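# Move box and foam block from under desk onto bookcase

## Task

Take both the cardboard box and the foam block from their spot beneath the desk and leave them resting on the bookcase's top surface; the task counts as failed if the robot tips over or is left leaning.

## Robot and tools

ROBOT. A Hello Robot Stretch 4 with a single arm. It has an omni-wheel base (rim within 0.23 m of the base origin), a lift that rides up a vertical mast, an arm that telescopes forward, a wrist with yaw, pitch and roll, and a five-finger hand. It stands about 1.6 m tall. Because there is one arm, every joint target goes in one dictionary keyed by joint name.

FRAMES. Base frame: origin on the floor below the base centre, x ahead, y to the left, z up, in metres. hand_pose is reported in this frame and may be somewhat off. The odometry frame is the base frame as it was when the scene began; base_odometry is given there, heading in rad (-3.142 to 3.142, left positive). It only counts wheel rotation, so slipping looks like travel.

move. Every argument is optional; a call with no action just reports state and images. An action uses base and/or joints, optionally with speeds, pace or contact_limits; or end_of_arm on its own. Motions begin together.
- base: a dict holding relative offsets from where the base last reported itself (or from where it is now if a move was still running). translate_m: metres, forward positive, -2 to 2. strafe_m: metres sideways, left positive, -2 to 2. rotate_rad: turn in place, counter-clockwise positive, -3.2 to 3.2. translate_m and strafe_m may be combined for a straight diagonal with no turning; rotate_rad goes alone.
- joints: absolute targets. lift_m 0 to 1.2 m; arm_m 0 to 0.55 m of extension; wrist_yaw_rad -1.134 to 4.276 (0 ahead, positive left, 3.14 tucked back); wrist_pitch_rad -1.117 to 4.259 (0 level, 1.57 pointing down); wrist_roll_rad -1.117 to 4.259 (0 palm up, 1.57 palm toward robot's right, 3.14 palm down). hand_little, hand_ring, hand_middle, hand_index, hand_thumb_bend: -1 curled, +1 straight. hand_thumb_turn: -1 opposite the fingers, +1 beside the palm. hand_force_limit -1 to 1 (about 0 to 10 N at the fingertip, 15 N for thumb motors); hand_speed -0.96 to 1 (full speed from +0.48). Done tolerance: 0.004 m for lift and arm, 0.02 for wrist and fingers. Over-range joint targets are clipped and noted; other out-of-range values are refused; unknown keys make the call invalid.
- pace: "slow", "default", "fast", "max". Base 0.1/0.3/0.4/0.6 m/s and 1/2/3/4 rad/s; lift 0.15/0.3/0.4/0.5 m/s; arm 0.1/0.4/0.6/0.7 m/s; wrist always 1.82 rad/s. A raised lift (above 0.2) slows the base, to 0.3 m/s and 1 rad/s at 1.2.
- speeds: per-joint top speed (wrist joints, lift_m, arm_m) replacing pace.
- contact_limits: 0 (gentlest) to 1, default 0.5, for arm_m, lift_m, translate_m, strafe_m, rotate_rad, each only beside its own command. A base limit persists until the next base action. Even at 0 the arm needs roughly 15-40 N to stop; for a soft press, aim 1-3 mm past first contact. When lifting a load keep lift_m's limit at least 0.15 (1 kg) or 0.3 (2 kg).
- end_of_arm: "enable_torque" re-powers wrist motors that shut off.
- cameras: list from head_camera, head_left_camera, head_right_camera, wrist_camera, or "all"; [] for none; omitted means all for a no-action call, none otherwise.
- blocking: true/omitted waits until everything rests; false returns after about 0.5 s while motion goes on. A new move overrides only the joints (or base) it names. Each move is cut at 14 s.

wait: seconds 0 to 10, plus cameras. Returns early once running moves settle; wait(0) shows an "earlier move" line.
stop: brakes all running motions and re-brakes slack wheels; a "stop:" line tells whether wheels hold.
zoom_image: camera plus region [x0, y0, x1, y1] in pixels from the top-left, at most 504 per side, from the latest images only.
show_instructions: shows reference images, no arguments.
finished_scene: scene = the current scene number (printed at the end of each move result). Irreversible; the goal must stay achieved with the robot idle.

RESULTS. "pictures" orders the images. "move" reads done or the worst status. base_status/joint_status: done, moving, off_target (resting short, maybe still pushing), contact_stop (went slack), time_out, limit_stop_at_own_body, limit_stop_at_tilt (lean over 6 degrees; arm, lift, wheels slack), torque_fault (wrist motor limp). An uncommanded stop or a refused call cancels the rest of that reply's move, wait and finished_scene calls. on_its_own lists what happened unasked (slack, held, off). lidar_m: 12 distances, 30-degree sectors, first straight ahead, counter-clockwise (4th left, 7th behind, 10th right); "-" is nothing seen or closer than 0.25 m; sees from about 0.15 m up. wrist_depth_mm: 7x7 grid, 100-2000 mm. hand_stopped_by: six words for little, ring, middle, index, thumb_bend, thumb_turn (moving, target, force, stalled, fault). *_load_n: fingertip load in N, positive when pushed open; a lost grip drops toward 0. motor_effort in percent with bracketed peak; servo_current in mA. base_tilt in degrees (forward, right; bias up to 3). If turned_by_wheels and turned_by_imu disagree by over 0.1 rad in a move, the base hit or slipped.

HAND. The hand point sits 0.045 m ahead of the palm; +z along the fingers, +y out of the palm, +x away from the thumb. Fingers extend 0.06-0.07 m past it. With the thumb turned in front, the hand wraps objects 0.035-0.065 m thick. The wrist camera behind the palm heel can collide. For a soft grip use hand_speed -0.94 or lower; to tighten, raise hand_force_limit and send a more-closed target. Scenes begin with force limit 0 and speed -0.8.

AVOID. Self-contact: hand over the base with a low lift (below ~0.25, ~0.45 pointing down), tilted-up wrist combined with roll or right yaw, yaw above 3.4 with arm out. Tipping: no driving, turning or stopping with over 1 kg held and arm_m beyond 0.2, especially at fast paces; avoid hard steady pushes. A slack lift can sag under load. Do not drop items, hit furniture, slam or overload fingers. The robot keeps running while you think.

Each tool is called as name(argument=value, ...) on one line, values as JSON.

Reference images:

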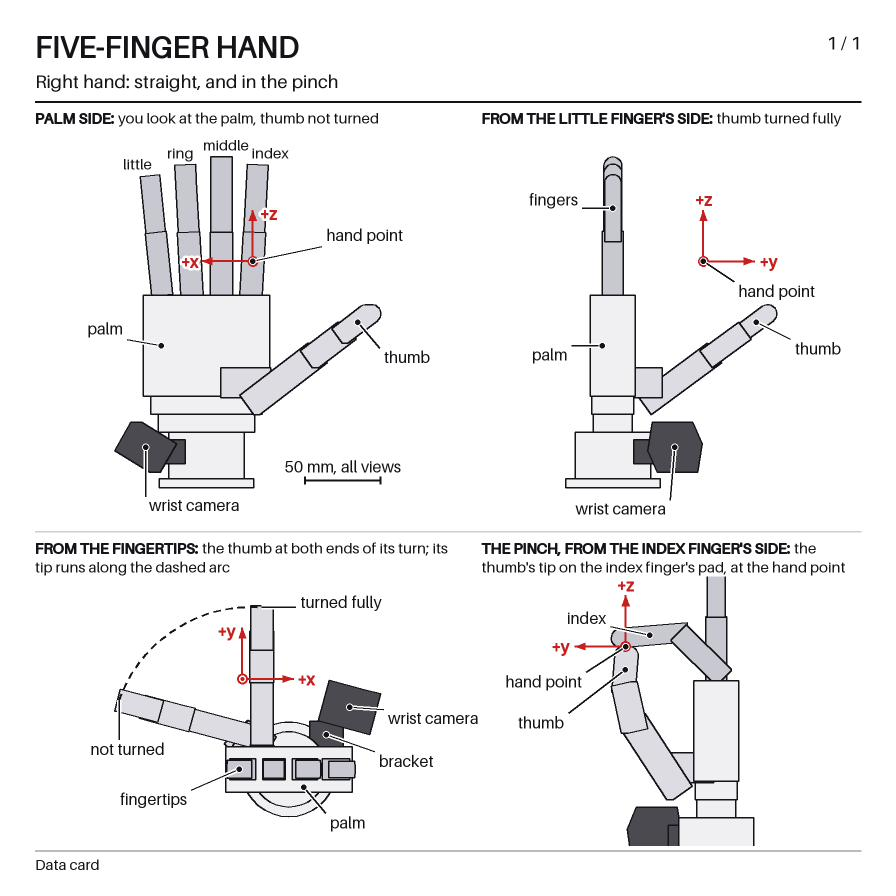

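## Session

move()

Scene clock: 0.00 s.
base_odometry: x=+0.000 y=+0.000 heading=+0.000
turned_by_wheels: +0.000
turned_by_imu: +0.000
base_tilt: forward=+1.0 right=+0.1
lidar_m: 1.37 1.68 1.59 1.69 2.01 1.59 1.64 1.79 1.67 1.73 1.92 1.83
base_status: not commanded
joint_positions: lift_m=+0.288 arm_m=+0.000 wrist_yaw_rad=+3.184 wrist_pitch_rad=+0.005 wrist_roll_rad=+0.000 hand_little=+1.000 hand_ring=+1.000 hand_middle=+1.000 hand_index=+1.000 hand_thumb_turn=+1.000 hand_thumb_bend=+1.000 hand_force_limit=+0.000 hand_speed=-0.800
joint_status: not commanded
measured_speeds: all 0
hand_stopped_by: target,target,target,target,target,target
little_load_n: 0.0
ring_load_n: 0.0
middle_load_n: 0.0
index_load_n: 0.0
thumb_bend_load_n: 0.0
thumb_turn_load_n: 0.0
motor_effort: lift_m=+20 arm_m=-5 wheel_0=-1 wheel_1=-1 wheel_2=+1
servo_current: wrist_yaw_rad=39 wrist_pitch_rad=39 wrist_roll_rad=39
hand_pose: x=-0.0555 y=+0.1088 z=+0.5256 quat_wxyz=(-0.509, -0.512, +0.491, +0.488) (m; base frame)
wrist_depth_mm: - 141 - - - - - / - 120 142 - 1808 - - / - 136 164 - 1756 - - / 114 143 224 - 1921 - - / 216 - - - 1863 - - / 216 1499 140 166 1537 - - / 221 1078 - - - - -
pictures: head_camera, head_left_camera, head_right_camera, wrist_camera
Images, in order (width x height): head_camera 420x560, head_left_camera 420x672, head_right_camera 420x672, wrist_camera 616x392.

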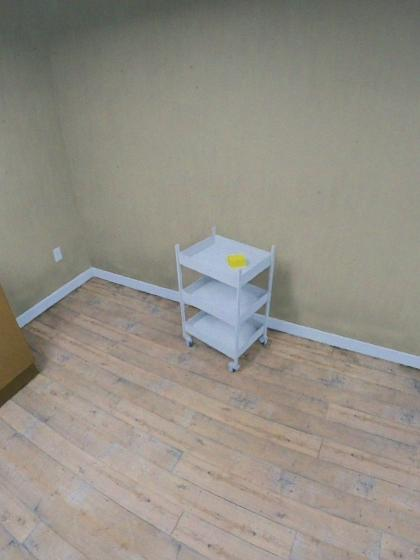

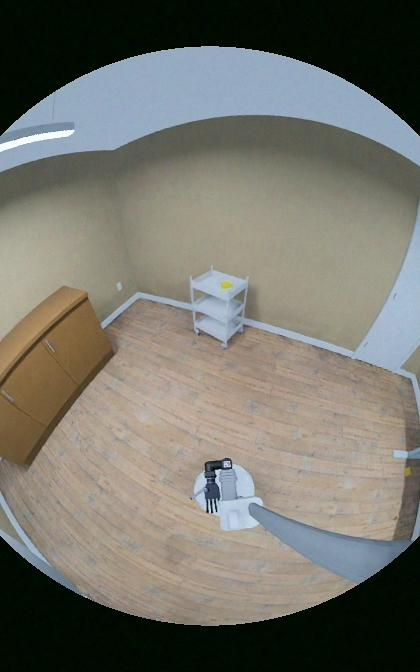

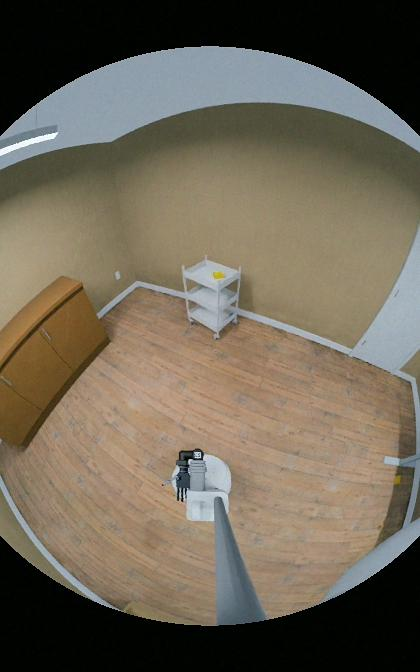

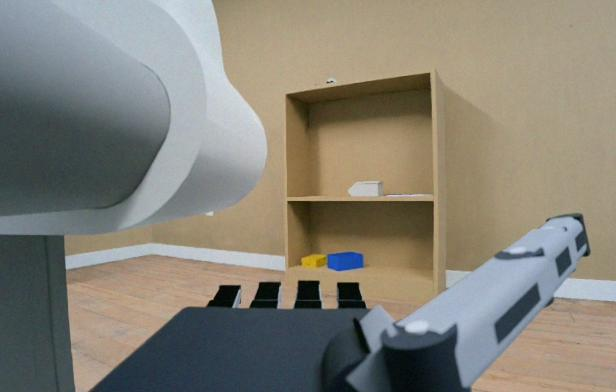

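move(base={"rotate_rad": -1.4}, cameras=["head_camera", "head_left_camera", "head_right_camera"])

Scene clock: 10.80 s.
move: done
base_odometry: x=+0.000 y=+0.000 heading=-1.400
turned_by_wheels: -1.400
turned_by_imu: -1.393
base_tilt: forward=+0.8 right=+0.2
lidar_m: 2.31 1.83 1.36 1.43 1.65 1.61 1.79 1.90 1.58 1.72 1.69 1.68
base_status: done
joint_positions: lift_m=+0.288 arm_m=+0.000 wrist_yaw_rad=+3.184 wrist_pitch_rad=+0.005 wrist_roll_rad=+0.000 hand_little=+1.000 hand_ring=+1.000 hand_middle=+1.000 hand_index=+1.000 hand_thumb_turn=+1.000 hand_thumb_bend=+1.000 hand_force_limit=+0.000 hand_speed=-0.800
joint_status: not commanded
measured_speeds: all 0
hand_stopped_by: target,target,target,target,target,target
little_load_n: -0.5
ring_load_n: 0.0
middle_load_n: 0.0
index_load_n: 0.0
thumb_bend_load_n: 0.0
thumb_turn_load_n: 0.0
motor_effort: lift_m=+19(20) arm_m=-5(5) wheel_0=+1(7) wheel_1=+2(8) wheel_2=+0(10)
servo_current: wrist_yaw_rad=52(65) wrist_pitch_rad=33(46) wrist_roll_rad=33(52)
hand_pose: x=-0.0555 y=+0.1088 z=+0.5256 quat_wxyz=(-0.509, -0.512, +0.491, +0.488) (m; base frame)
wrist_depth_mm: - 141 - - - - - / - 121 144 - - - 1336 / - 137 167 - 1756 1499 1336 / 115 143 222 - 1808 1537 1336 / 217 - - - 1808 1576 - / 216 1537 140 167 1708 - - / 221 1078 - - - - -
pictures: head_camera, head_left_camera, head_right_camera
Images, in order (width x height): head_camera 420x560, head_left_camera 420x672, head_right_camera 420x672.

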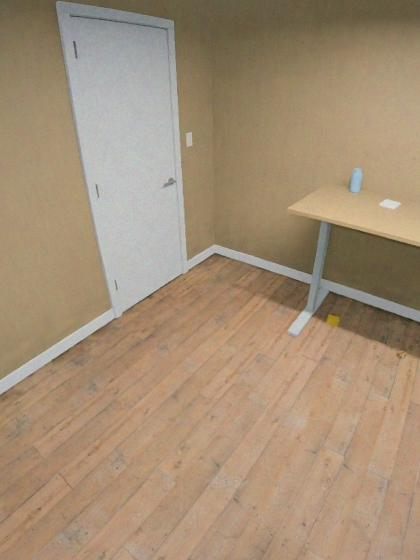

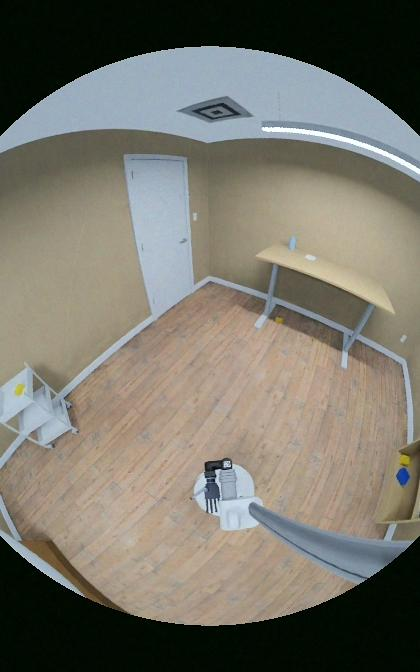

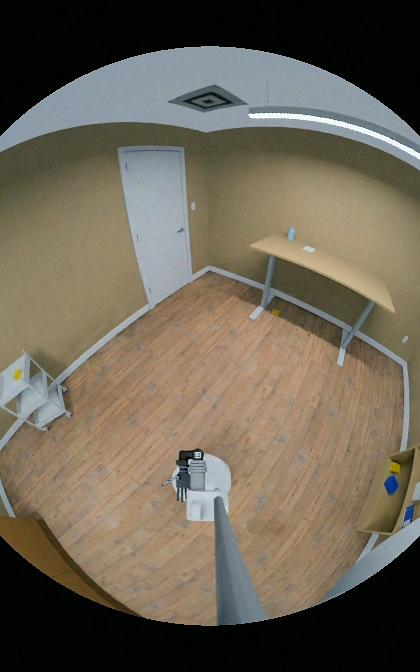

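move(base={"rotate_rad": -0.7}, cameras=["head_camera", "head_left_camera", "head_right_camera"])

zoom_image(camera="head_camera", region=[0, 150, 420, 500])

Scene clock: 16.33 s.
move: done
base_odometry: x=+0.000 y=+0.000 heading=-2.100
turned_by_wheels: -0.700
turned_by_imu: -0.697
base_tilt: forward=+0.9 right=+0.3
lidar_m: 1.66 1.74 1.92 1.82 1.41 1.71 1.60 1.66 1.99 1.59 1.62 1.77
base_status: done
joint_positions: lift_m=+0.288 arm_m=+0.000 wrist_yaw_rad=+3.184 wrist_pitch_rad=+0.005 wrist_roll_rad=+0.000 hand_little=+1.000 hand_ring=+1.000 hand_middle=+1.000 hand_index=+1.000 hand_thumb_turn=+1.000 hand_thumb_bend=+1.000 hand_force_limit=+0.000 hand_speed=-0.800
joint_status: not commanded
measured_speeds: all 0
hand_stopped_by: target,target,target,target,target,target
little_load_n: 0.0
ring_load_n: 0.0
middle_load_n: 0.0
index_load_n: 0.0
thumb_bend_load_n: 0.0
thumb_turn_load_n: 0.0
motor_effort: lift_m=+19(20) arm_m=-5(5) wheel_0=+1(7) wheel_1=+0(8) wheel_2=+1(9)
servo_current: wrist_yaw_rad=46(65) wrist_pitch_rad=26(39) wrist_roll_rad=20(46)
hand_pose: x=-0.0555 y=+0.1088 z=+0.5256 quat_wxyz=(-0.509, -0.512, +0.491, +0.488) (m; base frame)
wrist_depth_mm: - 141 - - - - - / - 121 144 - - - - / - 137 167 1708 1661 - - / 115 143 223 1708 1708 - - / 217 1708 1708 1756 1708 - - / 216 1537 140 166 1661 - - / 220 1118 - - - - -
pictures: head_camera, head_left_camera, head_right_camera
Images, in order (width x height): head_camera 420x560, head_left_camera 420x672, head_right_camera 420x672.

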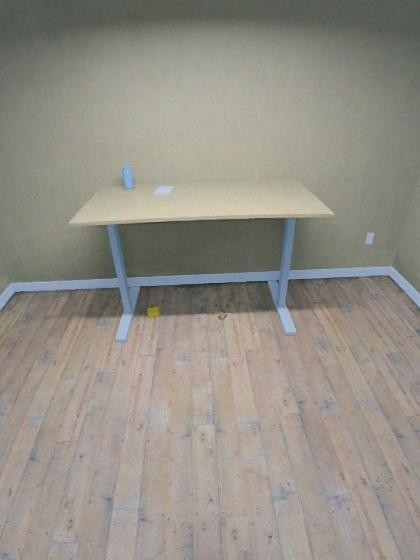

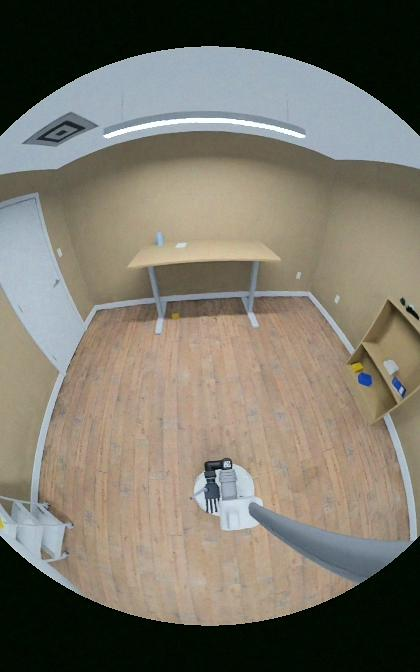

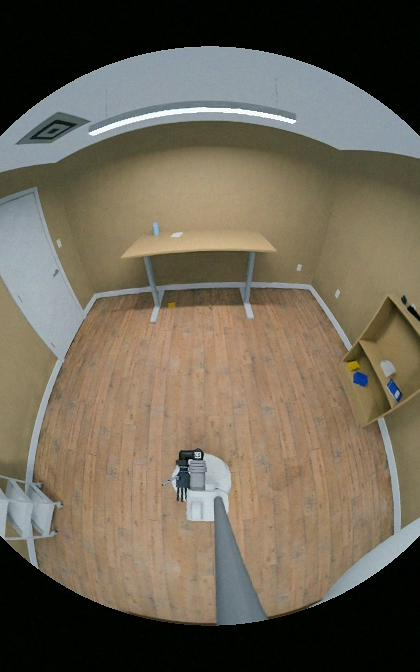

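Scaled by 1.200 from the camera's 420x560 image, which has a finer 1200x1600 frame.

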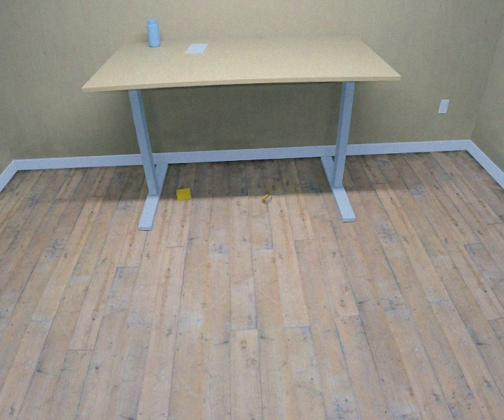

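zoom_image(camera="head_camera", region=[120, 270, 300, 370])

Scaled by 2.800 from the camera's 420x560 image, which has a finer 1200x1600 frame.

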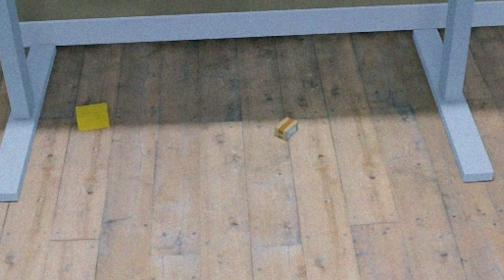

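move(joints={"lift_m": 0.6, "arm_m": 0.1})

move(joints={"wrist_yaw_rad": 0.0, "wrist_roll_rad": 3.14, "hand_thumb_turn": -1.0})

move(joints={"wrist_pitch_rad": 1.0}, cameras=["all"])

Scene clock: 78.33 s.
move: done
base_odometry: x=+0.000 y=+0.000 heading=-2.100
turned_by_wheels: +0.000
turned_by_imu: -0.002
base_tilt: forward=+0.9 right=+0.3
lidar_m: 1.68 1.73 1.93 1.82 1.40 1.70 1.62 1.65 1.98 1.58 1.62 1.77
base_status: not commanded
joint_positions: lift_m=+0.600 arm_m=+0.100 wrist_yaw_rad=+3.184 wrist_pitch_rad=+0.005 wrist_roll_rad=+0.000 hand_little=+1.000 hand_ring=+1.000 hand_middle=+1.000 hand_index=+1.000 hand_thumb_turn=+1.000 hand_thumb_bend=+1.000 hand_force_limit=+0.000 hand_speed=-0.800
joint_status: all done
measured_speeds: all 0
hand_stopped_by: target,target,target,target,target,target
little_load_n: 0.0
ring_load_n: 0.0
middle_load_n: 0.0
index_load_n: 0.0
thumb_bend_load_n: 0.0
thumb_turn_load_n: 0.0
motor_effort: lift_m=+23(28) arm_m=+7(14) wheel_0=+1(1) wheel_1=+0(1) wheel_2=+1(2)
servo_current: wrist_yaw_rad=46(72) wrist_pitch_rad=26(46) wrist_roll_rad=26(52)
hand_pose: x=+0.0442 y=+0.1088 z=+0.8371 quat_wxyz=(-0.509, -0.512, +0.491, +0.488) (m; base frame)
wrist_depth_mm: - - - - - - - / - 101 240 - - - - / - 105 240 - - - - / - 126 243 1808 1808 - - / - 327 1863 1808 1808 - - / - 306 140 166 1756 - - / 1576 283 - - - - -
pictures: none

Scene clock: 83.97 s.
move: done
base_odometry: x=+0.000 y=+0.000 heading=-2.100
turned_by_wheels: +0.000
turned_by_imu: -0.002
base_tilt: forward=+0.9 right=+0.2
lidar_m: 1.68 1.75 1.91 1.80 1.38 1.68 1.61 1.65 1.98 1.56 1.62 1.79
base_status: not commanded
joint_positions: lift_m=+0.600 arm_m=+0.100 wrist_yaw_rad=+0.003 wrist_pitch_rad=+0.005 wrist_roll_rad=+3.137 hand_little=+1.000 hand_ring=+1.000 hand_middle=+1.000 hand_index=+1.000 hand_thumb_turn=-1.000 hand_thumb_bend=+1.000 hand_force_limit=+0.000 hand_speed=-0.800
joint_status: all done
measured_speeds: all 0
hand_stopped_by: target,target,target,target,target,target
little_load_n: 0.0
ring_load_n: 0.0
middle_load_n: 0.0
index_load_n: 0.0
thumb_bend_load_n: 0.0
thumb_turn_load_n: 0.0
motor_effort: lift_m=+22(23) arm_m=+7(7) wheel_0=+0(1) wheel_1=+0(1) wheel_2=+1(2)
servo_current: wrist_yaw_rad=26(163) wrist_pitch_rad=33(46) wrist_roll_rad=39(104)
hand_pose: x=+0.4920 y=-0.0563 z=+0.7166 quat_wxyz=(-0.498, +0.503, -0.499, +0.499) (m; base frame)
wrist_depth_mm: 1366 1464 1430 1397 1464 1397 1430 / - - - 1921 1921 - - / - - - - - - - / - - - - - - - / - - - - - - - / - - 140 167 - - - / - - - - - - -
pictures: none

Scene clock: 85.17 s.
move: done
base_odometry: x=+0.000 y=+0.000 heading=-2.100
turned_by_wheels: +0.000
turned_by_imu: +0.000
base_tilt: forward=+0.9 right=+0.2
lidar_m: 1.65 1.76 1.93 1.80 1.41 1.70 1.62 1.66 2.00 1.58 1.62 1.80
base_status: not commanded
joint_positions: lift_m=+0.600 arm_m=+0.100 wrist_yaw_rad=+0.002 wrist_pitch_rad=+1.000 wrist_roll_rad=+3.137 hand_little=+1.000 hand_ring=+1.000 hand_middle=+1.000 hand_index=+1.000 hand_thumb_turn=-1.000 hand_thumb_bend=+1.000 hand_force_limit=+0.000 hand_speed=-0.800
joint_status: all done
measured_speeds: all 0
hand_stopped_by: target,target,target,target,target,target
little_load_n: 0.0
ring_load_n: 0.0
middle_load_n: -0.5
index_load_n: 0.0
thumb_bend_load_n: 0.0
thumb_turn_load_n: 0.0
motor_effort: lift_m=+22(23) arm_m=+7(7) wheel_0=+0(1) wheel_1=+0(1) wheel_2=+1(1)
servo_current: wrist_yaw_rad=33(59) wrist_pitch_rad=33(59) wrist_roll_rad=26(52)
hand_pose: x=+0.3396 y=-0.0567 z=+0.5590 quat_wxyz=(-0.199, +0.681, -0.676, +0.199) (m; base frame)
wrist_depth_mm: 627 634 634 627 634 627 615 / 668 683 676 668 668 668 676 / 741 732 741 732 715 732 732 / 809 809 798 788 - 798 798 / 891 891 904 878 - 891 878 / 1025 1025 140 166 - 991 976 / 1138 1138 - - - 1118 1118
pictures: head_camera, head_left_camera, head_right_camera, wrist_camera
Images, in order (width x height): head_camera 420x560, head_left_camera 420x672, head_right_camera 420x672, wrist_camera 616x392.

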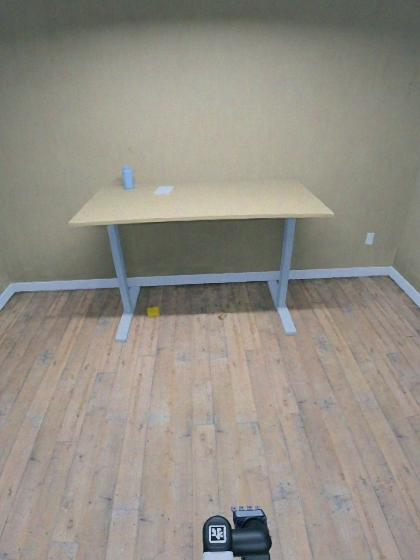

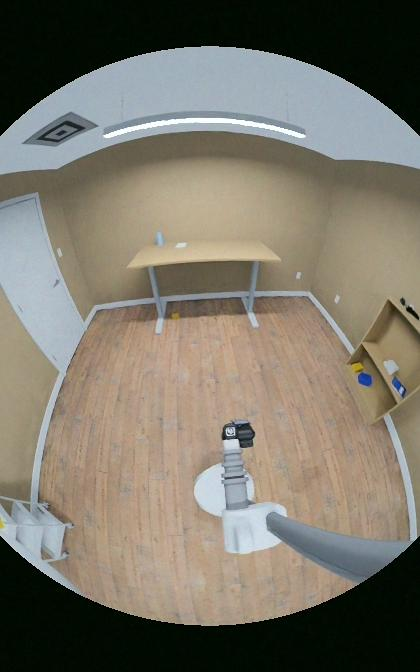

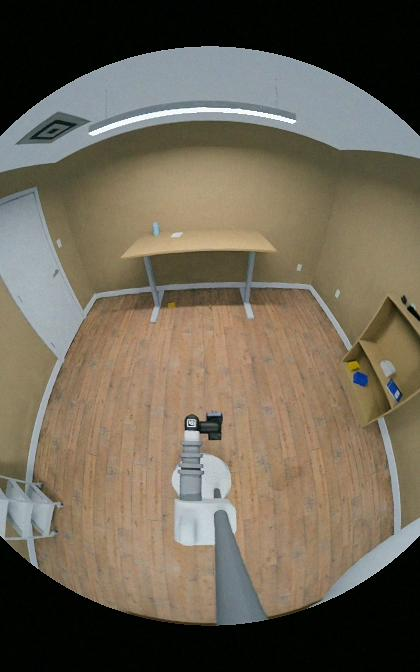

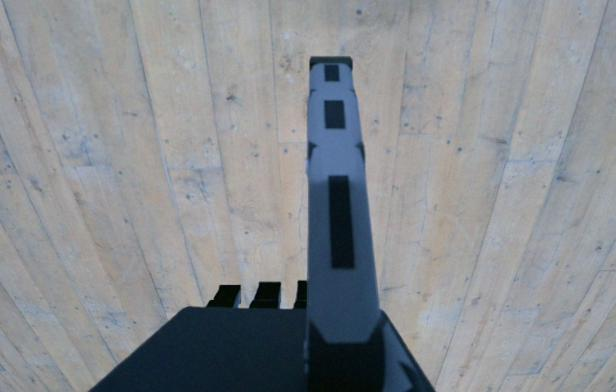

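move(base={"translate_m": 0.7}, cameras=["head_camera", "head_right_camera"])

zoom_image(camera="head_camera", region=[60, 240, 360, 500])

Scene clock: 120.37 s.
move: done
base_odometry: x=-0.353 y=-0.604 heading=-2.099
turned_by_wheels: +0.000
turned_by_imu: -0.001
base_tilt: forward=+0.9 right=+0.3
lidar_m: 0.99 1.03 1.93 1.82 1.79 1.86 2.31 2.39 1.64 1.53 1.89 1.04
base_status: done
joint_positions: lift_m=+0.600 arm_m=+0.100 wrist_yaw_rad=+0.002 wrist_pitch_rad=+1.001 wrist_roll_rad=+3.137 hand_little=+1.000 hand_ring=+1.000 hand_middle=+1.000 hand_index=+1.000 hand_thumb_turn=-1.000 hand_thumb_bend=+1.000 hand_force_limit=+0.000 hand_speed=-0.800
joint_status: not commanded
measured_speeds: all 0
hand_stopped_by: target,target,target,target,target,target
little_load_n: -0.5
ring_load_n: 0.0
middle_load_n: 0.0
index_load_n: 0.0
thumb_bend_load_n: 0.0
thumb_turn_load_n: 0.0
motor_effort: lift_m=+22(23) arm_m=+7(7) wheel_0=+1(7) wheel_1=+2(8) wheel_2=+0(13)
servo_current: wrist_yaw_rad=52(72) wrist_pitch_rad=26(39) wrist_roll_rad=20(59)
hand_pose: x=+0.3396 y=-0.0567 z=+0.5590 quat_wxyz=(-0.199, +0.681, -0.676, +0.199) (m; base frame)
wrist_depth_mm: 627 627 634 640 640 627 627 / 676 676 676 668 676 676 661 / 741 750 732 723 723 732 723 / 809 809 809 820 - 809 798 / 904 904 891 891 - 878 878 / 1025 976 139 166 - 1025 991 / 1160 1138 - - - - 1138
pictures: head_camera, head_right_camera
Images, in order (width x height): head_camera 420x560, head_right_camera 420x672.

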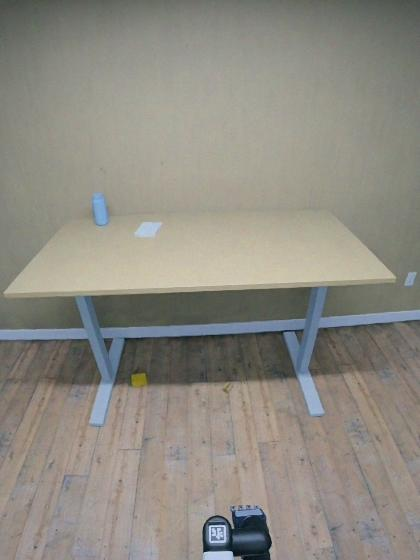

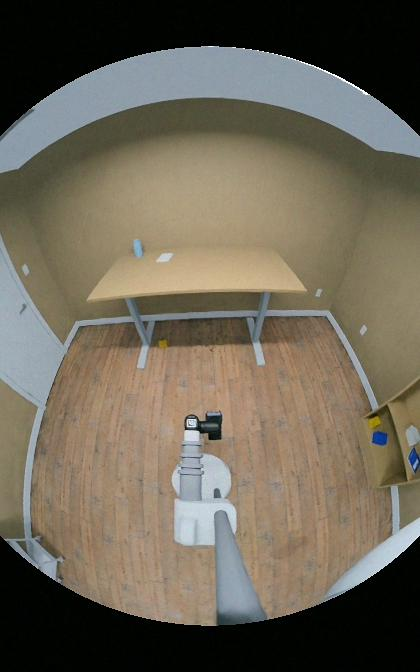

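Scaled by 1.680 from the camera's 420x560 image, which has a finer 1200x1600 frame.

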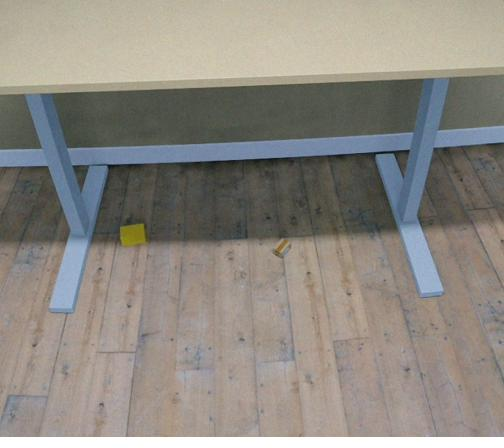

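move(joints={"lift_m": 0.25, "arm_m": 0.1})

move(joints={"arm_m": 0.4}, base={"translate_m": 0.15}, cameras=["all"])

Scene clock: 175.23 s.
move: done
base_odometry: x=-0.353 y=-0.604 heading=-2.099
turned_by_wheels: +0.000
turned_by_imu: -0.002
base_tilt: forward=+1.0 right=+0.2
lidar_m: 0.97 1.03 1.94 1.84 1.81 1.88 2.31 2.40 1.64 1.52 1.89 1.05
base_status: not commanded
joint_positions: lift_m=+0.250 arm_m=+0.100 wrist_yaw_rad=+0.002 wrist_pitch_rad=+1.001 wrist_roll_rad=+3.137 hand_little=+1.000 hand_ring=+1.000 hand_middle=+1.000 hand_index=+1.000 hand_thumb_turn=-1.000 hand_thumb_bend=+1.000 hand_force_limit=+0.000 hand_speed=-0.800
joint_status: all done
measured_speeds: all 0
hand_stopped_by: target,target,target,target,target,target
little_load_n: 0.0
ring_load_n: 0.0
middle_load_n: 0.0
index_load_n: 0.0
thumb_bend_load_n: 0.0
thumb_turn_load_n: 0.0
motor_effort: lift_m=+16(20) arm_m=+7(14) wheel_0=+1(1) wheel_1=+1(2) wheel_2=+0(0)
servo_current: wrist_yaw_rad=33(72) wrist_pitch_rad=26(39) wrist_roll_rad=26(52)
hand_pose: x=+0.3396 y=-0.0567 z=+0.2095 quat_wxyz=(-0.199, +0.681, -0.676, +0.199) (m; base frame)
wrist_depth_mm: 312 315 312 315 315 312 312 / 336 334 338 332 334 334 338 / 366 370 368 359 359 364 364 / 407 407 402 404 - 399 397 / 449 449 445 445 - 442 442 / 512 508 140 - - 500 504 / 574 564 - - - 559 569
pictures: none

Scene clock: 177.23 s.
move: done
base_odometry: x=-0.429 y=-0.734 heading=-2.099
turned_by_wheels: +0.000
turned_by_imu: +0.000
base_tilt: forward=+0.9 right=+0.2
lidar_m: 0.82 0.88 1.89 1.83 1.92 1.89 2.46 2.54 1.65 1.52 1.92 0.88
base_status: done
joint_positions: lift_m=+0.250 arm_m=+0.400 wrist_yaw_rad=+0.002 wrist_pitch_rad=+1.001 wrist_roll_rad=+3.138 hand_little=+1.000 hand_ring=+1.000 hand_middle=+1.000 hand_index=+1.000 hand_thumb_turn=-1.000 hand_thumb_bend=+1.000 hand_force_limit=+0.000 hand_speed=-0.800
joint_status: all done
measured_speeds: all 0
hand_stopped_by: target,target,target,target,target,target
little_load_n: 0.0
ring_load_n: 0.0
middle_load_n: 0.0
index_load_n: 0.0
thumb_bend_load_n: 0.0
thumb_turn_load_n: 0.0
motor_effort: lift_m=+16(17) arm_m=+7(17) wheel_0=+1(6) wheel_1=+1(8) wheel_2=+1(12)
servo_current: wrist_yaw_rad=20(65) wrist_pitch_rad=26(33) wrist_roll_rad=26(46)
hand_pose: x=+0.6395 y=-0.0567 z=+0.2095 quat_wxyz=(-0.199, +0.680, -0.677, +0.199) (m; base frame)
wrist_depth_mm: 314 315 309 312 314 310 309 / 334 334 336 332 334 332 332 / 366 368 368 362 359 362 362 / 404 404 404 399 - 397 399 / 449 449 445 442 - 442 445 / 512 496 140 - - 496 496 / 569 569 - - - 554 569
pictures: head_camera, head_left_camera, head_right_camera, wrist_camera
Images, in order (width x height): head_camera 420x560, head_left_camera 420x672, head_right_camera 420x672, wrist_camera 616x392.

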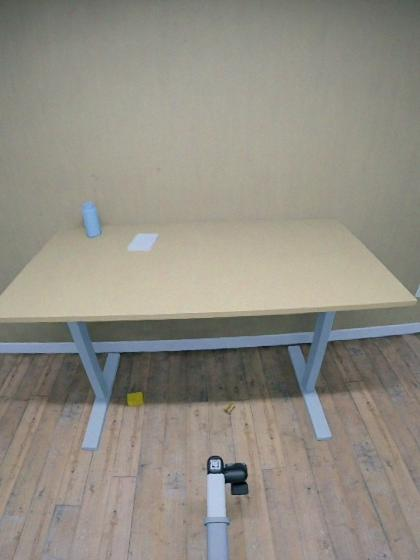

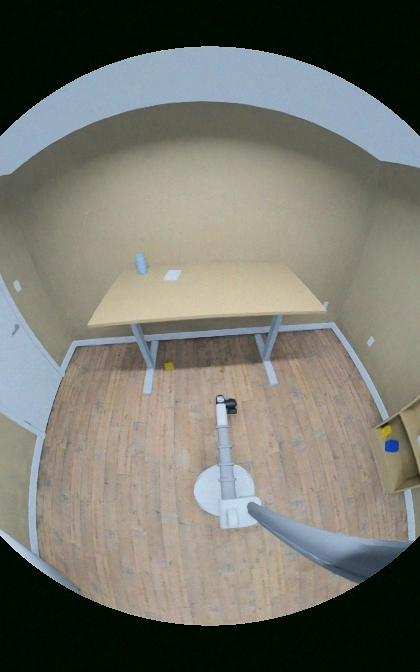

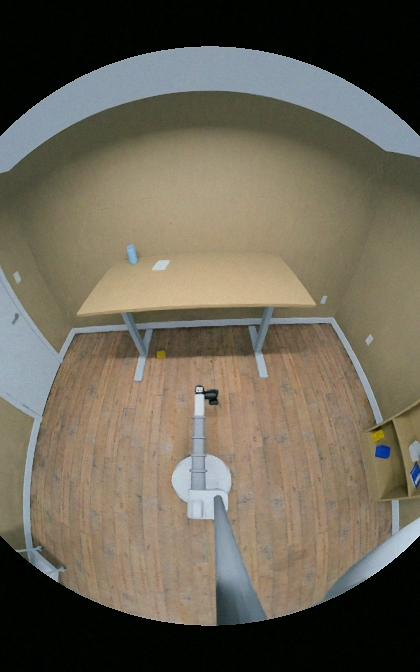

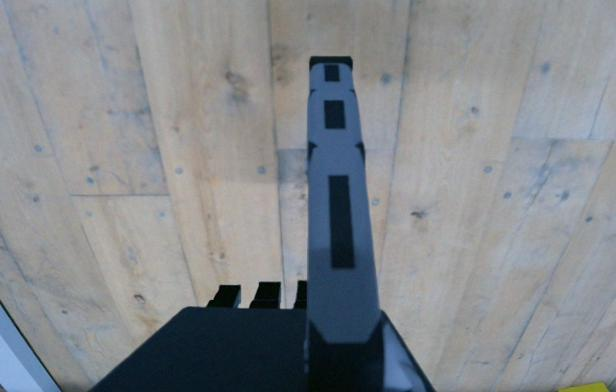

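move(joints={"wrist_pitch_rad": 0.5}, cameras=["wrist_camera"])

Scene clock: 194.83 s.
move: done
base_odometry: x=-0.429 y=-0.734 heading=-2.099
turned_by_wheels: +0.000
turned_by_imu: -0.001
base_tilt: forward=+1.0 right=+0.2
lidar_m: 0.80 0.85 1.93 1.85 1.95 1.91 2.47 2.55 1.65 1.52 1.91 0.87
base_status: not commanded
joint_positions: lift_m=+0.250 arm_m=+0.400 wrist_yaw_rad=+0.002 wrist_pitch_rad=+0.509 wrist_roll_rad=+3.138 hand_little=+1.000 hand_ring=+1.000 hand_middle=+1.000 hand_index=+1.000 hand_thumb_turn=-1.000 hand_thumb_bend=+1.000 hand_force_limit=+0.000 hand_speed=-0.800
joint_status: all done
measured_speeds: all 0
hand_stopped_by: target,target,target,target,target,target
little_load_n: 0.0
ring_load_n: 0.0
middle_load_n: 0.0
index_load_n: 0.0
thumb_bend_load_n: 0.0
thumb_turn_load_n: 0.0
motor_effort: lift_m=+16(17) arm_m=+7(8) wheel_0=+1(1) wheel_1=+1(2) wheel_2=+1(1)
servo_current: wrist_yaw_rad=26(52) wrist_pitch_rad=46(156) wrist_roll_rad=26(46)
hand_pose: x=+0.7349 y=-0.0565 z=+0.2680 quat_wxyz=(-0.358, +0.611, -0.608, +0.359) (m; base frame)
wrist_depth_mm: 377 382 387 375 382 366 373 / 433 439 442 424 436 436 430 / 535 535 544 517 517 535 521 / - 676 691 640 - 676 661 / 676 866 931 931 - 917 854 / - - 127 - - - - / - - - - - - -
pictures: wrist_camera
Images, in order (width x height): wrist_camera 616x392.

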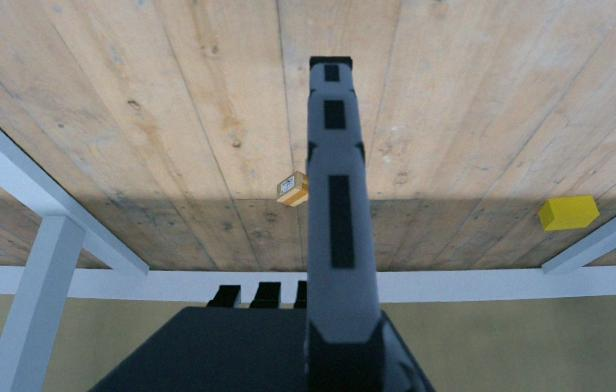

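zoom_image(camera="wrist_camera", region=[240, 150, 370, 230])

zoom_image(camera="wrist_camera", region=[500, 160, 616, 260])

Scaled by 3.877.

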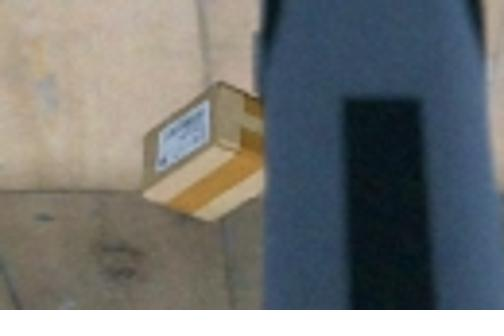

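Scaled by 4.345.

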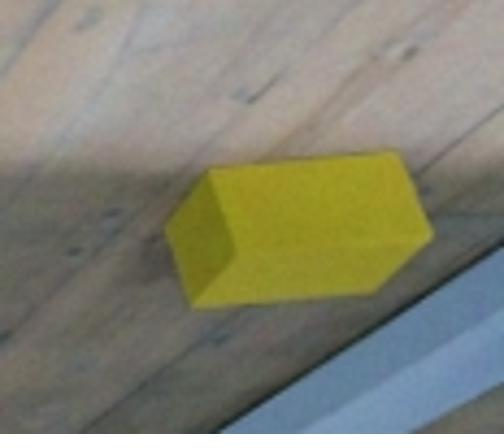

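move(joints={"wrist_pitch_rad": 1.0, "arm_m": 0.35, "hand_thumb_turn": 1.0}, base={"translate_m": 0.4, "strafe_m": -0.04}, cameras=["head_camera", "wrist_camera"])

Scene clock: 247.70 s.
move: done
base_odometry: x=-0.665 y=-1.059 heading=-2.099
turned_by_wheels: +0.000
turned_by_imu: -0.002
base_tilt: forward=+1.0 right=+0.2
lidar_m: 0.42 0.46 0.67 1.88 1.98 2.23 2.89 2.69 1.56 1.51 0.65 0.48
base_status: done
joint_positions: lift_m=+0.250 arm_m=+0.350 wrist_yaw_rad=+0.001 wrist_pitch_rad=+1.001 wrist_roll_rad=+3.138 hand_little=+1.000 hand_ring=+1.000 hand_middle=+1.000 hand_index=+1.000 hand_thumb_turn=+1.000 hand_thumb_bend=+1.000 hand_force_limit=+0.000 hand_speed=-0.800
joint_status: all done
measured_speeds: all 0
hand_stopped_by: target,target,target,target,target,target
little_load_n: 0.0
ring_load_n: 0.0
middle_load_n: 0.0
index_load_n: 0.0
thumb_bend_load_n: 0.0
thumb_turn_load_n: 0.0
motor_effort: lift_m=+16(17) arm_m=-7(15) wheel_0=-1(8) wheel_1=+0(8) wheel_2=+0(14)
servo_current: wrist_yaw_rad=33(72) wrist_pitch_rad=26(59) wrist_roll_rad=33(59)
hand_pose: x=+0.5900 y=-0.0567 z=+0.2095 quat_wxyz=(-0.199, +0.680, -0.677, +0.199) (m; base frame)
wrist_depth_mm: 314 314 312 314 312 309 307 / 336 336 338 340 334 336 334 / 368 366 364 366 364 364 359 / 404 402 404 392 399 397 402 / 449 449 449 442 442 430 - / 512 500 139 166 473 - - / - 569 - - - - -
pictures: head_camera, wrist_camera
Images, in order (width x height): head_camera 420x560, wrist_camera 616x392.

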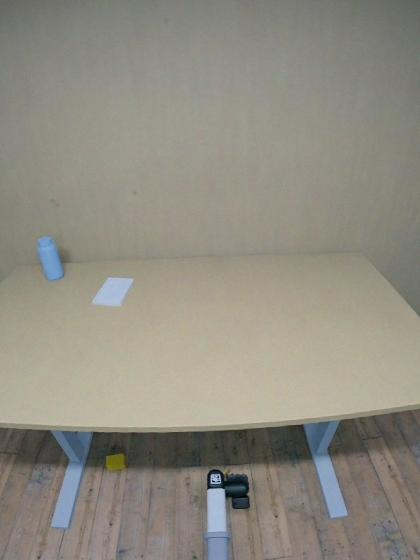

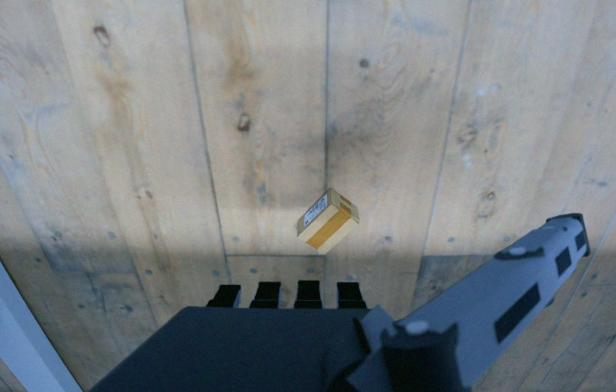

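zoom_image(camera="wrist_camera", region=[250, 150, 410, 310])

Scaled by 3.150.

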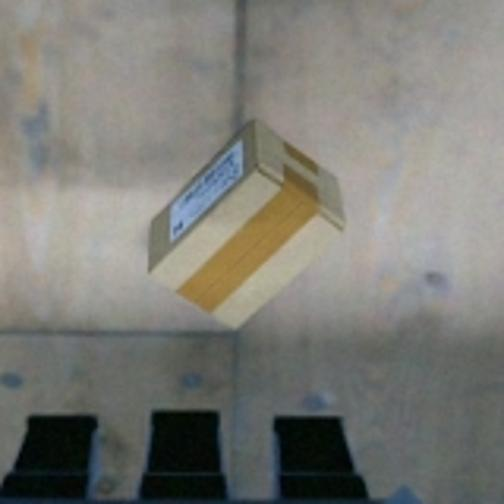

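move(joints={"wrist_yaw_rad": 0.88, "wrist_pitch_rad": 0.9, "arm_m": 0.40}, base={"strafe_m": -0.113}, cameras=["wrist_camera"])

zoom_image(camera="wrist_camera", region=[230, 60, 430, 260])

Scene clock: 314.77 s.
move: done
base_odometry: x=-0.763 y=-1.002 heading=-2.099
turned_by_wheels: +0.000
turned_by_imu: -0.002
base_tilt: forward=+1.0 right=+0.1
lidar_m: 0.44 0.47 0.63 1.99 2.08 2.30 2.87 2.49 1.43 1.39 0.67 0.46
base_status: done
joint_positions: lift_m=+0.250 arm_m=+0.400 wrist_yaw_rad=+0.877 wrist_pitch_rad=+0.905 wrist_roll_rad=+3.138 hand_little=+1.000 hand_ring=+1.000 hand_middle=+1.000 hand_index=+1.000 hand_thumb_turn=+1.000 hand_thumb_bend=+1.000 hand_force_limit=+0.000 hand_speed=-0.800
joint_status: all done
measured_speeds: all 0
hand_stopped_by: target,target,target,target,target,target
little_load_n: 0.0
ring_load_n: 0.0
middle_load_n: 0.0
index_load_n: 0.0
thumb_bend_load_n: 0.0
thumb_turn_load_n: 0.0
motor_effort: lift_m=+16(17) arm_m=+7(12) wheel_0=+0(8) wheel_1=+1(11) wheel_2=-1(6)
servo_current: wrist_yaw_rad=26(104) wrist_pitch_rad=26(72) wrist_roll_rad=39(52)
hand_pose: x=+0.6715 y=+0.0324 z=+0.2171 quat_wxyz=(-0.307, +0.889, -0.320, +0.112) (m; base frame)
wrist_depth_mm: 314 317 312 319 320 312 314 / 342 343 343 345 343 342 340 / 379 387 382 351 382 379 377 / 430 427 424 427 430 427 424 / 488 488 480 480 484 473 - / - 564 140 166 530 - - / - - - - - - -
pictures: wrist_camera
Images, in order (width x height): wrist_camera 616x392.

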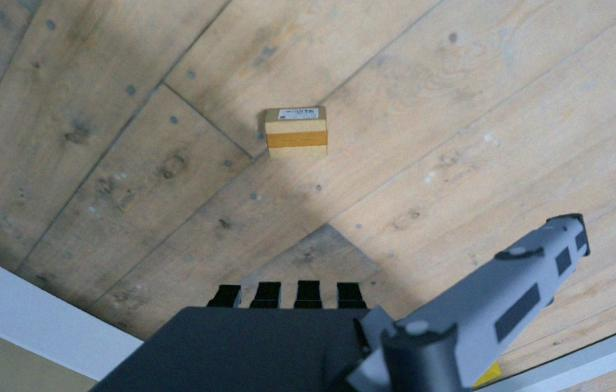

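Scaled by 2.520.

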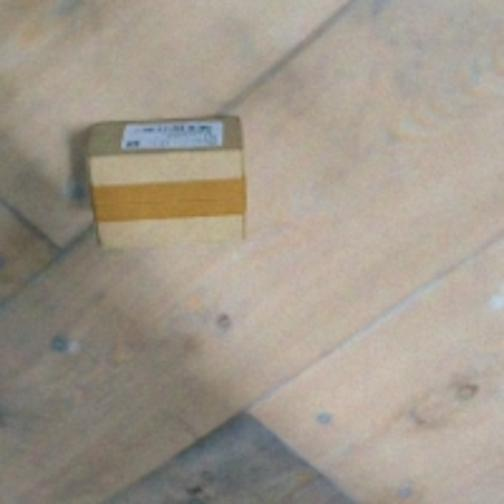

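move(joints={"wrist_pitch_rad": 0.7, "arm_m": 0.43, "hand_thumb_turn": -1.0, "lift_m": 0.12}, base={"strafe_m": 0.0045}, cameras=["wrist_camera"])

Scene clock: 342.73 s.
move: done
base_odometry: x=-0.759 y=-1.004 heading=-2.099
turned_by_wheels: +0.000
turned_by_imu: -0.003
base_tilt: forward=+0.9 right=+0.1
lidar_m: 0.43 0.46 0.63 1.99 2.10 2.30 2.87 2.53 1.45 1.41 0.66 0.46
base_status: done
joint_positions: lift_m=+0.120 arm_m=+0.430 wrist_yaw_rad=+0.878 wrist_pitch_rad=+0.707 wrist_roll_rad=+3.138 hand_little=+1.000 hand_ring=+1.000 hand_middle=+1.000 hand_index=+1.000 hand_thumb_turn=-1.000 hand_thumb_bend=+1.000 hand_force_limit=+0.000 hand_speed=-0.800
joint_status: all done
measured_speeds: all 0
hand_stopped_by: target,target,target,target,target,target
little_load_n: 0.0
ring_load_n: 0.0
middle_load_n: 0.0
index_load_n: 0.0
thumb_bend_load_n: 0.0
thumb_turn_load_n: 0.0
motor_effort: lift_m=+16(18) arm_m=+7(15) wheel_0=+2(5) wheel_1=-2(8) wheel_2=-1(5)
servo_current: wrist_yaw_rad=33(65) wrist_pitch_rad=33(117) wrist_roll_rad=26(59)
hand_pose: x=+0.7269 y=+0.0631 z=+0.1088 quat_wxyz=(-0.393, +0.855, -0.307, +0.143) (m; base frame)
wrist_depth_mm: 207 205 211 211 211 208 - / 230 231 233 203 232 233 230 / 267 268 268 221 262 268 268 / 319 315 317 315 - 317 317 / 389 387 382 384 - 384 384 / 452 477 139 - - 496 504 / - - - - - 544 -
pictures: wrist_camera
Images, in order (width x height): wrist_camera 616x392.

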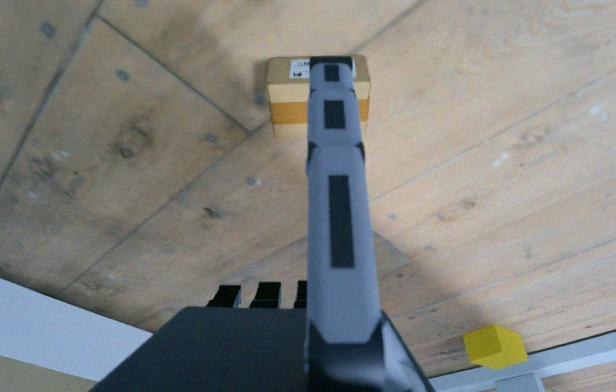

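move(joints={"lift_m": 0.036}, pace="slow", contact_limits={"lift_m": 0.2}, cameras=["wrist_camera"])

Scene clock: 353.10 s.
move: done
base_odometry: x=-0.759 y=-1.004 heading=-2.099
turned_by_wheels: +0.000
turned_by_imu: -0.002
base_tilt: forward=+0.9 right=+0.2
lidar_m: 0.44 0.45 0.62 2.00 2.08 2.33 2.89 2.49 1.45 1.41 0.68 0.47
base_status: not commanded
joint_positions: lift_m=+0.036 arm_m=+0.430 wrist_yaw_rad=+0.878 wrist_pitch_rad=+0.707 wrist_roll_rad=+3.138 hand_little=+1.000 hand_ring=+1.000 hand_middle=+1.000 hand_index=+1.000 hand_thumb_turn=-1.000 hand_thumb_bend=+1.000 hand_force_limit=+0.000 hand_speed=-0.800
joint_status: all done
measured_speeds: all 0
hand_stopped_by: target,target,target,target,target,target
little_load_n: 0.0
ring_load_n: 0.0
middle_load_n: 0.0
index_load_n: 0.0
thumb_bend_load_n: 0.0
thumb_turn_load_n: 0.0
motor_effort: lift_m=+15(18) arm_m=+7(8) wheel_0=+2(2) wheel_1=-2(2) wheel_2=-1(1)
servo_current: wrist_yaw_rad=20(65) wrist_pitch_rad=26(46) wrist_roll_rad=26(46)
contact_limits: lift_m 0.2
hand_pose: x=+0.7269 y=+0.0631 z=+0.0248 quat_wxyz=(-0.393, +0.855, -0.307, +0.143) (m; base frame)
wrist_depth_mm: 125 125 124 124 126 123 - / 139 140 141 137 140 139 - / 161 162 162 157 157 161 - / 191 191 185 147 191 190 190 / 236 233 231 171 - 232 233 / 307 298 139 166 - 298 303 / 410 399 - - - 399 404
pictures: wrist_camera
Images, in order (width x height): wrist_camera 616x392.

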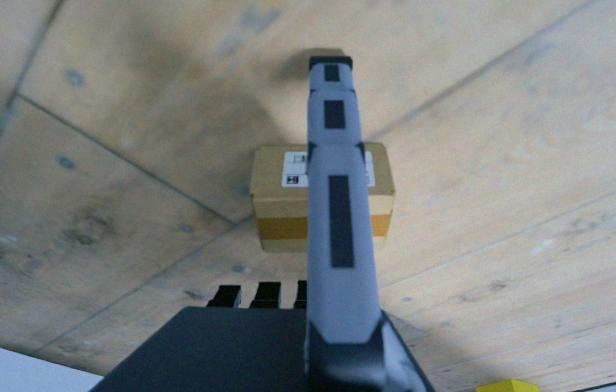

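move(joints={"hand_index": 0.5, "hand_middle": 0.5, "hand_ring": 0.5, "hand_little": 0.5, "hand_thumb_bend": 0.7, "hand_force_limit": -0.6})

move(joints={"hand_index": -0.2, "hand_middle": -0.2, "hand_ring": -0.2, "hand_little": -0.2, "hand_thumb_bend": 0.0, "hand_force_limit": -0.6, "hand_speed": -0.94}, cameras=["wrist_camera"])

Scene clock: 369.53 s.
move: off_target
base_odometry: x=-0.759 y=-1.004 heading=-2.099
turned_by_wheels: +0.000
turned_by_imu: -0.002
base_tilt: forward=+1.0 right=+0.2
lidar_m: 0.44 0.47 0.62 1.98 2.09 2.33 2.85 2.47 1.45 1.41 0.68 0.47
base_status: not commanded
joint_positions: lift_m=+0.036 arm_m=+0.430 wrist_yaw_rad=+0.878 wrist_pitch_rad=+0.703 wrist_roll_rad=+3.138 hand_little=+0.500 hand_ring=+0.500 hand_middle=+0.651 hand_index=+0.500 hand_thumb_turn=-1.000 hand_thumb_bend=+0.700 hand_force_limit=-0.600 hand_speed=-0.800
joint_status: hand_middle off_target (ended at +0.651, target +0.500); the others done
measured_speeds: all 0
hand_stopped_by: target,target,force,target,target,target
little_load_n: 0.5
ring_load_n: 0.0
middle_load_n: 1.5
index_load_n: 0.0
thumb_bend_load_n: 0.0
thumb_turn_load_n: 0.0
motor_effort: lift_m=+16(16) arm_m=+7(8) wheel_0=+2(2) wheel_1=-2(3) wheel_2=-1(1)
servo_current: wrist_yaw_rad=33(65) wrist_pitch_rad=26(52) wrist_roll_rad=20(52)
contact_limits: lift_m 0.2
hand_pose: x=+0.7274 y=+0.0636 z=+0.0253 quat_wxyz=(-0.395, +0.854, -0.307, +0.143) (m; base frame)
wrist_depth_mm: 126 124 125 125 127 124 - / 140 141 142 143 142 138 - / 163 163 164 155 159 164 - / 195 194 194 148 193 193 193 / 240 238 216 181 - 236 236 / 315 306 139 - - 304 309 / 421 413 - - - 404 421
pictures: none

Scene clock: 377.20 s.
move: off_target
base_odometry: x=-0.759 y=-1.004 heading=-2.099
turned_by_wheels: +0.000
turned_by_imu: -0.003
base_tilt: forward=+0.9 right=+0.2
lidar_m: 0.42 0.48 0.62 1.98 2.08 2.34 2.86 2.51 1.45 1.42 0.68 0.47
base_status: not commanded
joint_positions: lift_m=+0.036 arm_m=+0.430 wrist_yaw_rad=+0.878 wrist_pitch_rad=+0.702 wrist_roll_rad=+3.138 hand_little=-0.200 hand_ring=+0.461 hand_middle=+0.646 hand_index=+0.445 hand_thumb_turn=-1.000 hand_thumb_bend=+0.065 hand_force_limit=-0.600 hand_speed=-0.940
joint_status: hand_ring off_target (ended at +0.461, target -0.200); hand_middle off_target (ended at +0.646, target -0.200); hand_index off_target (ended at +0.445, target -0.200); hand_thumb_bend off_target (ended at +0.065, target +0.000); the others done
measured_speeds: all 0
hand_stopped_by: target,force,force,force,force,target
little_load_n: 0.0
ring_load_n: 0.5
middle_load_n: 0.0
index_load_n: 3.0
thumb_bend_load_n: 3.0
thumb_turn_load_n: -0.5
motor_effort: lift_m=+16(16) arm_m=+7(7) wheel_0=+2(2) wheel_1=-2(2) wheel_2=-1(1)
servo_current: wrist_yaw_rad=46(65) wrist_pitch_rad=33(39) wrist_roll_rad=20(59)
contact_limits: lift_m 0.2
hand_pose: x=+0.7275 y=+0.0638 z=+0.0254 quat_wxyz=(-0.395, +0.854, -0.307, +0.144) (m; base frame)
wrist_depth_mm: 126 125 128 125 128 124 - / 141 142 143 143 142 141 - / 163 164 165 164 164 163 - / 195 194 188 158 193 193 193 / 240 238 190 167 - 236 238 / 315 307 139 - - 306 309 / 421 413 - - - 410 421
pictures: wrist_camera
Images, in order (width x height): wrist_camera 616x392.

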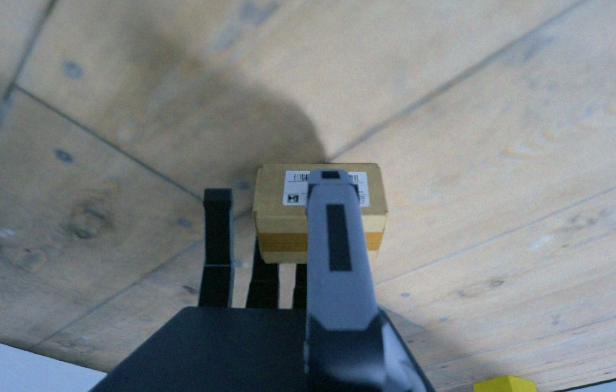

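move(joints={"hand_index": -0.3, "hand_middle": -0.3, "hand_ring": -0.3, "hand_thumb_bend": -0.2, "hand_force_limit": -0.2, "hand_speed": -0.94})

move(joints={"lift_m": 0.15}, pace="slow", cameras=["wrist_camera"])

Scene clock: 386.80 s.
move: off_target
base_odometry: x=-0.759 y=-1.004 heading=-2.099
turned_by_wheels: +0.000
turned_by_imu: -0.001
base_tilt: forward=+0.9 right=+0.2
lidar_m: 0.44 0.46 0.64 2.01 2.11 2.27 2.88 2.52 1.45 1.41 0.66 0.48
base_status: not commanded
joint_positions: lift_m=+0.036 arm_m=+0.430 wrist_yaw_rad=+0.878 wrist_pitch_rad=+0.701 wrist_roll_rad=+3.138 hand_little=-0.200 hand_ring=+0.412 hand_middle=+0.540 hand_index=+0.440 hand_thumb_turn=-1.000 hand_thumb_bend=+0.061 hand_force_limit=-0.200 hand_speed=-0.940
joint_status: hand_ring off_target (ended at +0.412, target -0.300); hand_middle off_target (ended at +0.540, target -0.300); hand_index off_target (ended at +0.440, target -0.300); hand_thumb_bend off_target (ended at +0.061, target -0.200); the others done
measured_speeds: all 0
hand_stopped_by: target,force,force,force,force,target
little_load_n: 0.0
ring_load_n: 4.5
middle_load_n: 4.0
index_load_n: 1.0
thumb_bend_load_n: 9.5
thumb_turn_load_n: 4.5
motor_effort: lift_m=+16(16) arm_m=+7(7) wheel_0=+2(2) wheel_1=-2(2) wheel_2=-1(1)
servo_current: wrist_yaw_rad=39(46) wrist_pitch_rad=26(39) wrist_roll_rad=26(46)
contact_limits: lift_m 0.2
hand_pose: x=+0.7277 y=+0.0640 z=+0.0256 quat_wxyz=(-0.396, +0.854, -0.306, +0.144) (m; base frame)
wrist_depth_mm: 127 125 129 126 126 127 - / 142 144 144 144 144 143 - / 166 167 167 167 167 166 165 / 198 198 190 160 198 197 196 / 248 245 188 175 233 242 244 / 329 322 139 - - 315 322 / - - - - - 433 442
pictures: none

Scene clock: 388.60 s.
move: done
base_odometry: x=-0.759 y=-1.004 heading=-2.099
turned_by_wheels: +0.000
turned_by_imu: -0.001
base_tilt: forward=+1.0 right=+0.1
lidar_m: 0.44 0.48 0.67 1.97 2.09 2.31 2.88 2.50 1.45 1.41 0.66 0.48
base_status: not commanded
joint_positions: lift_m=+0.150 arm_m=+0.430 wrist_yaw_rad=+0.878 wrist_pitch_rad=+0.702 wrist_roll_rad=+3.138 hand_little=-0.200 hand_ring=+0.412 hand_middle=+0.540 hand_index=+0.440 hand_thumb_turn=-1.000 hand_thumb_bend=+0.061 hand_force_limit=-0.200 hand_speed=-0.940
joint_status: all done
measured_speeds: all 0
hand_stopped_by: target,force,force,force,force,target
little_load_n: 0.0
ring_load_n: 4.5
middle_load_n: 0.0
index_load_n: 0.5
thumb_bend_load_n: 9.0
thumb_turn_load_n: 4.5
motor_effort: lift_m=+22(26) arm_m=+7(7) wheel_0=+1(2) wheel_1=-2(2) wheel_2=-1(1)
servo_current: wrist_yaw_rad=52(59) wrist_pitch_rad=20(39) wrist_roll_rad=33(52)
hand_pose: x=+0.7276 y=+0.0639 z=+0.1389 quat_wxyz=(-0.396, +0.854, -0.307, +0.144) (m; base frame)
wrist_depth_mm: 236 238 240 235 239 237 236 / 264 266 267 268 266 265 263 / 306 309 309 307 309 307 304 / 364 362 349 160 349 359 359 / 449 449 182 174 - 439 449 / - 544 139 - - 544 580 / - - - - - - -
pictures: wrist_camera
Images, in order (width x height): wrist_camera 616x392.

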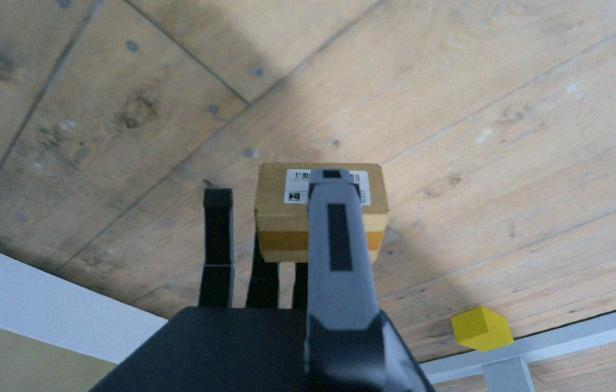

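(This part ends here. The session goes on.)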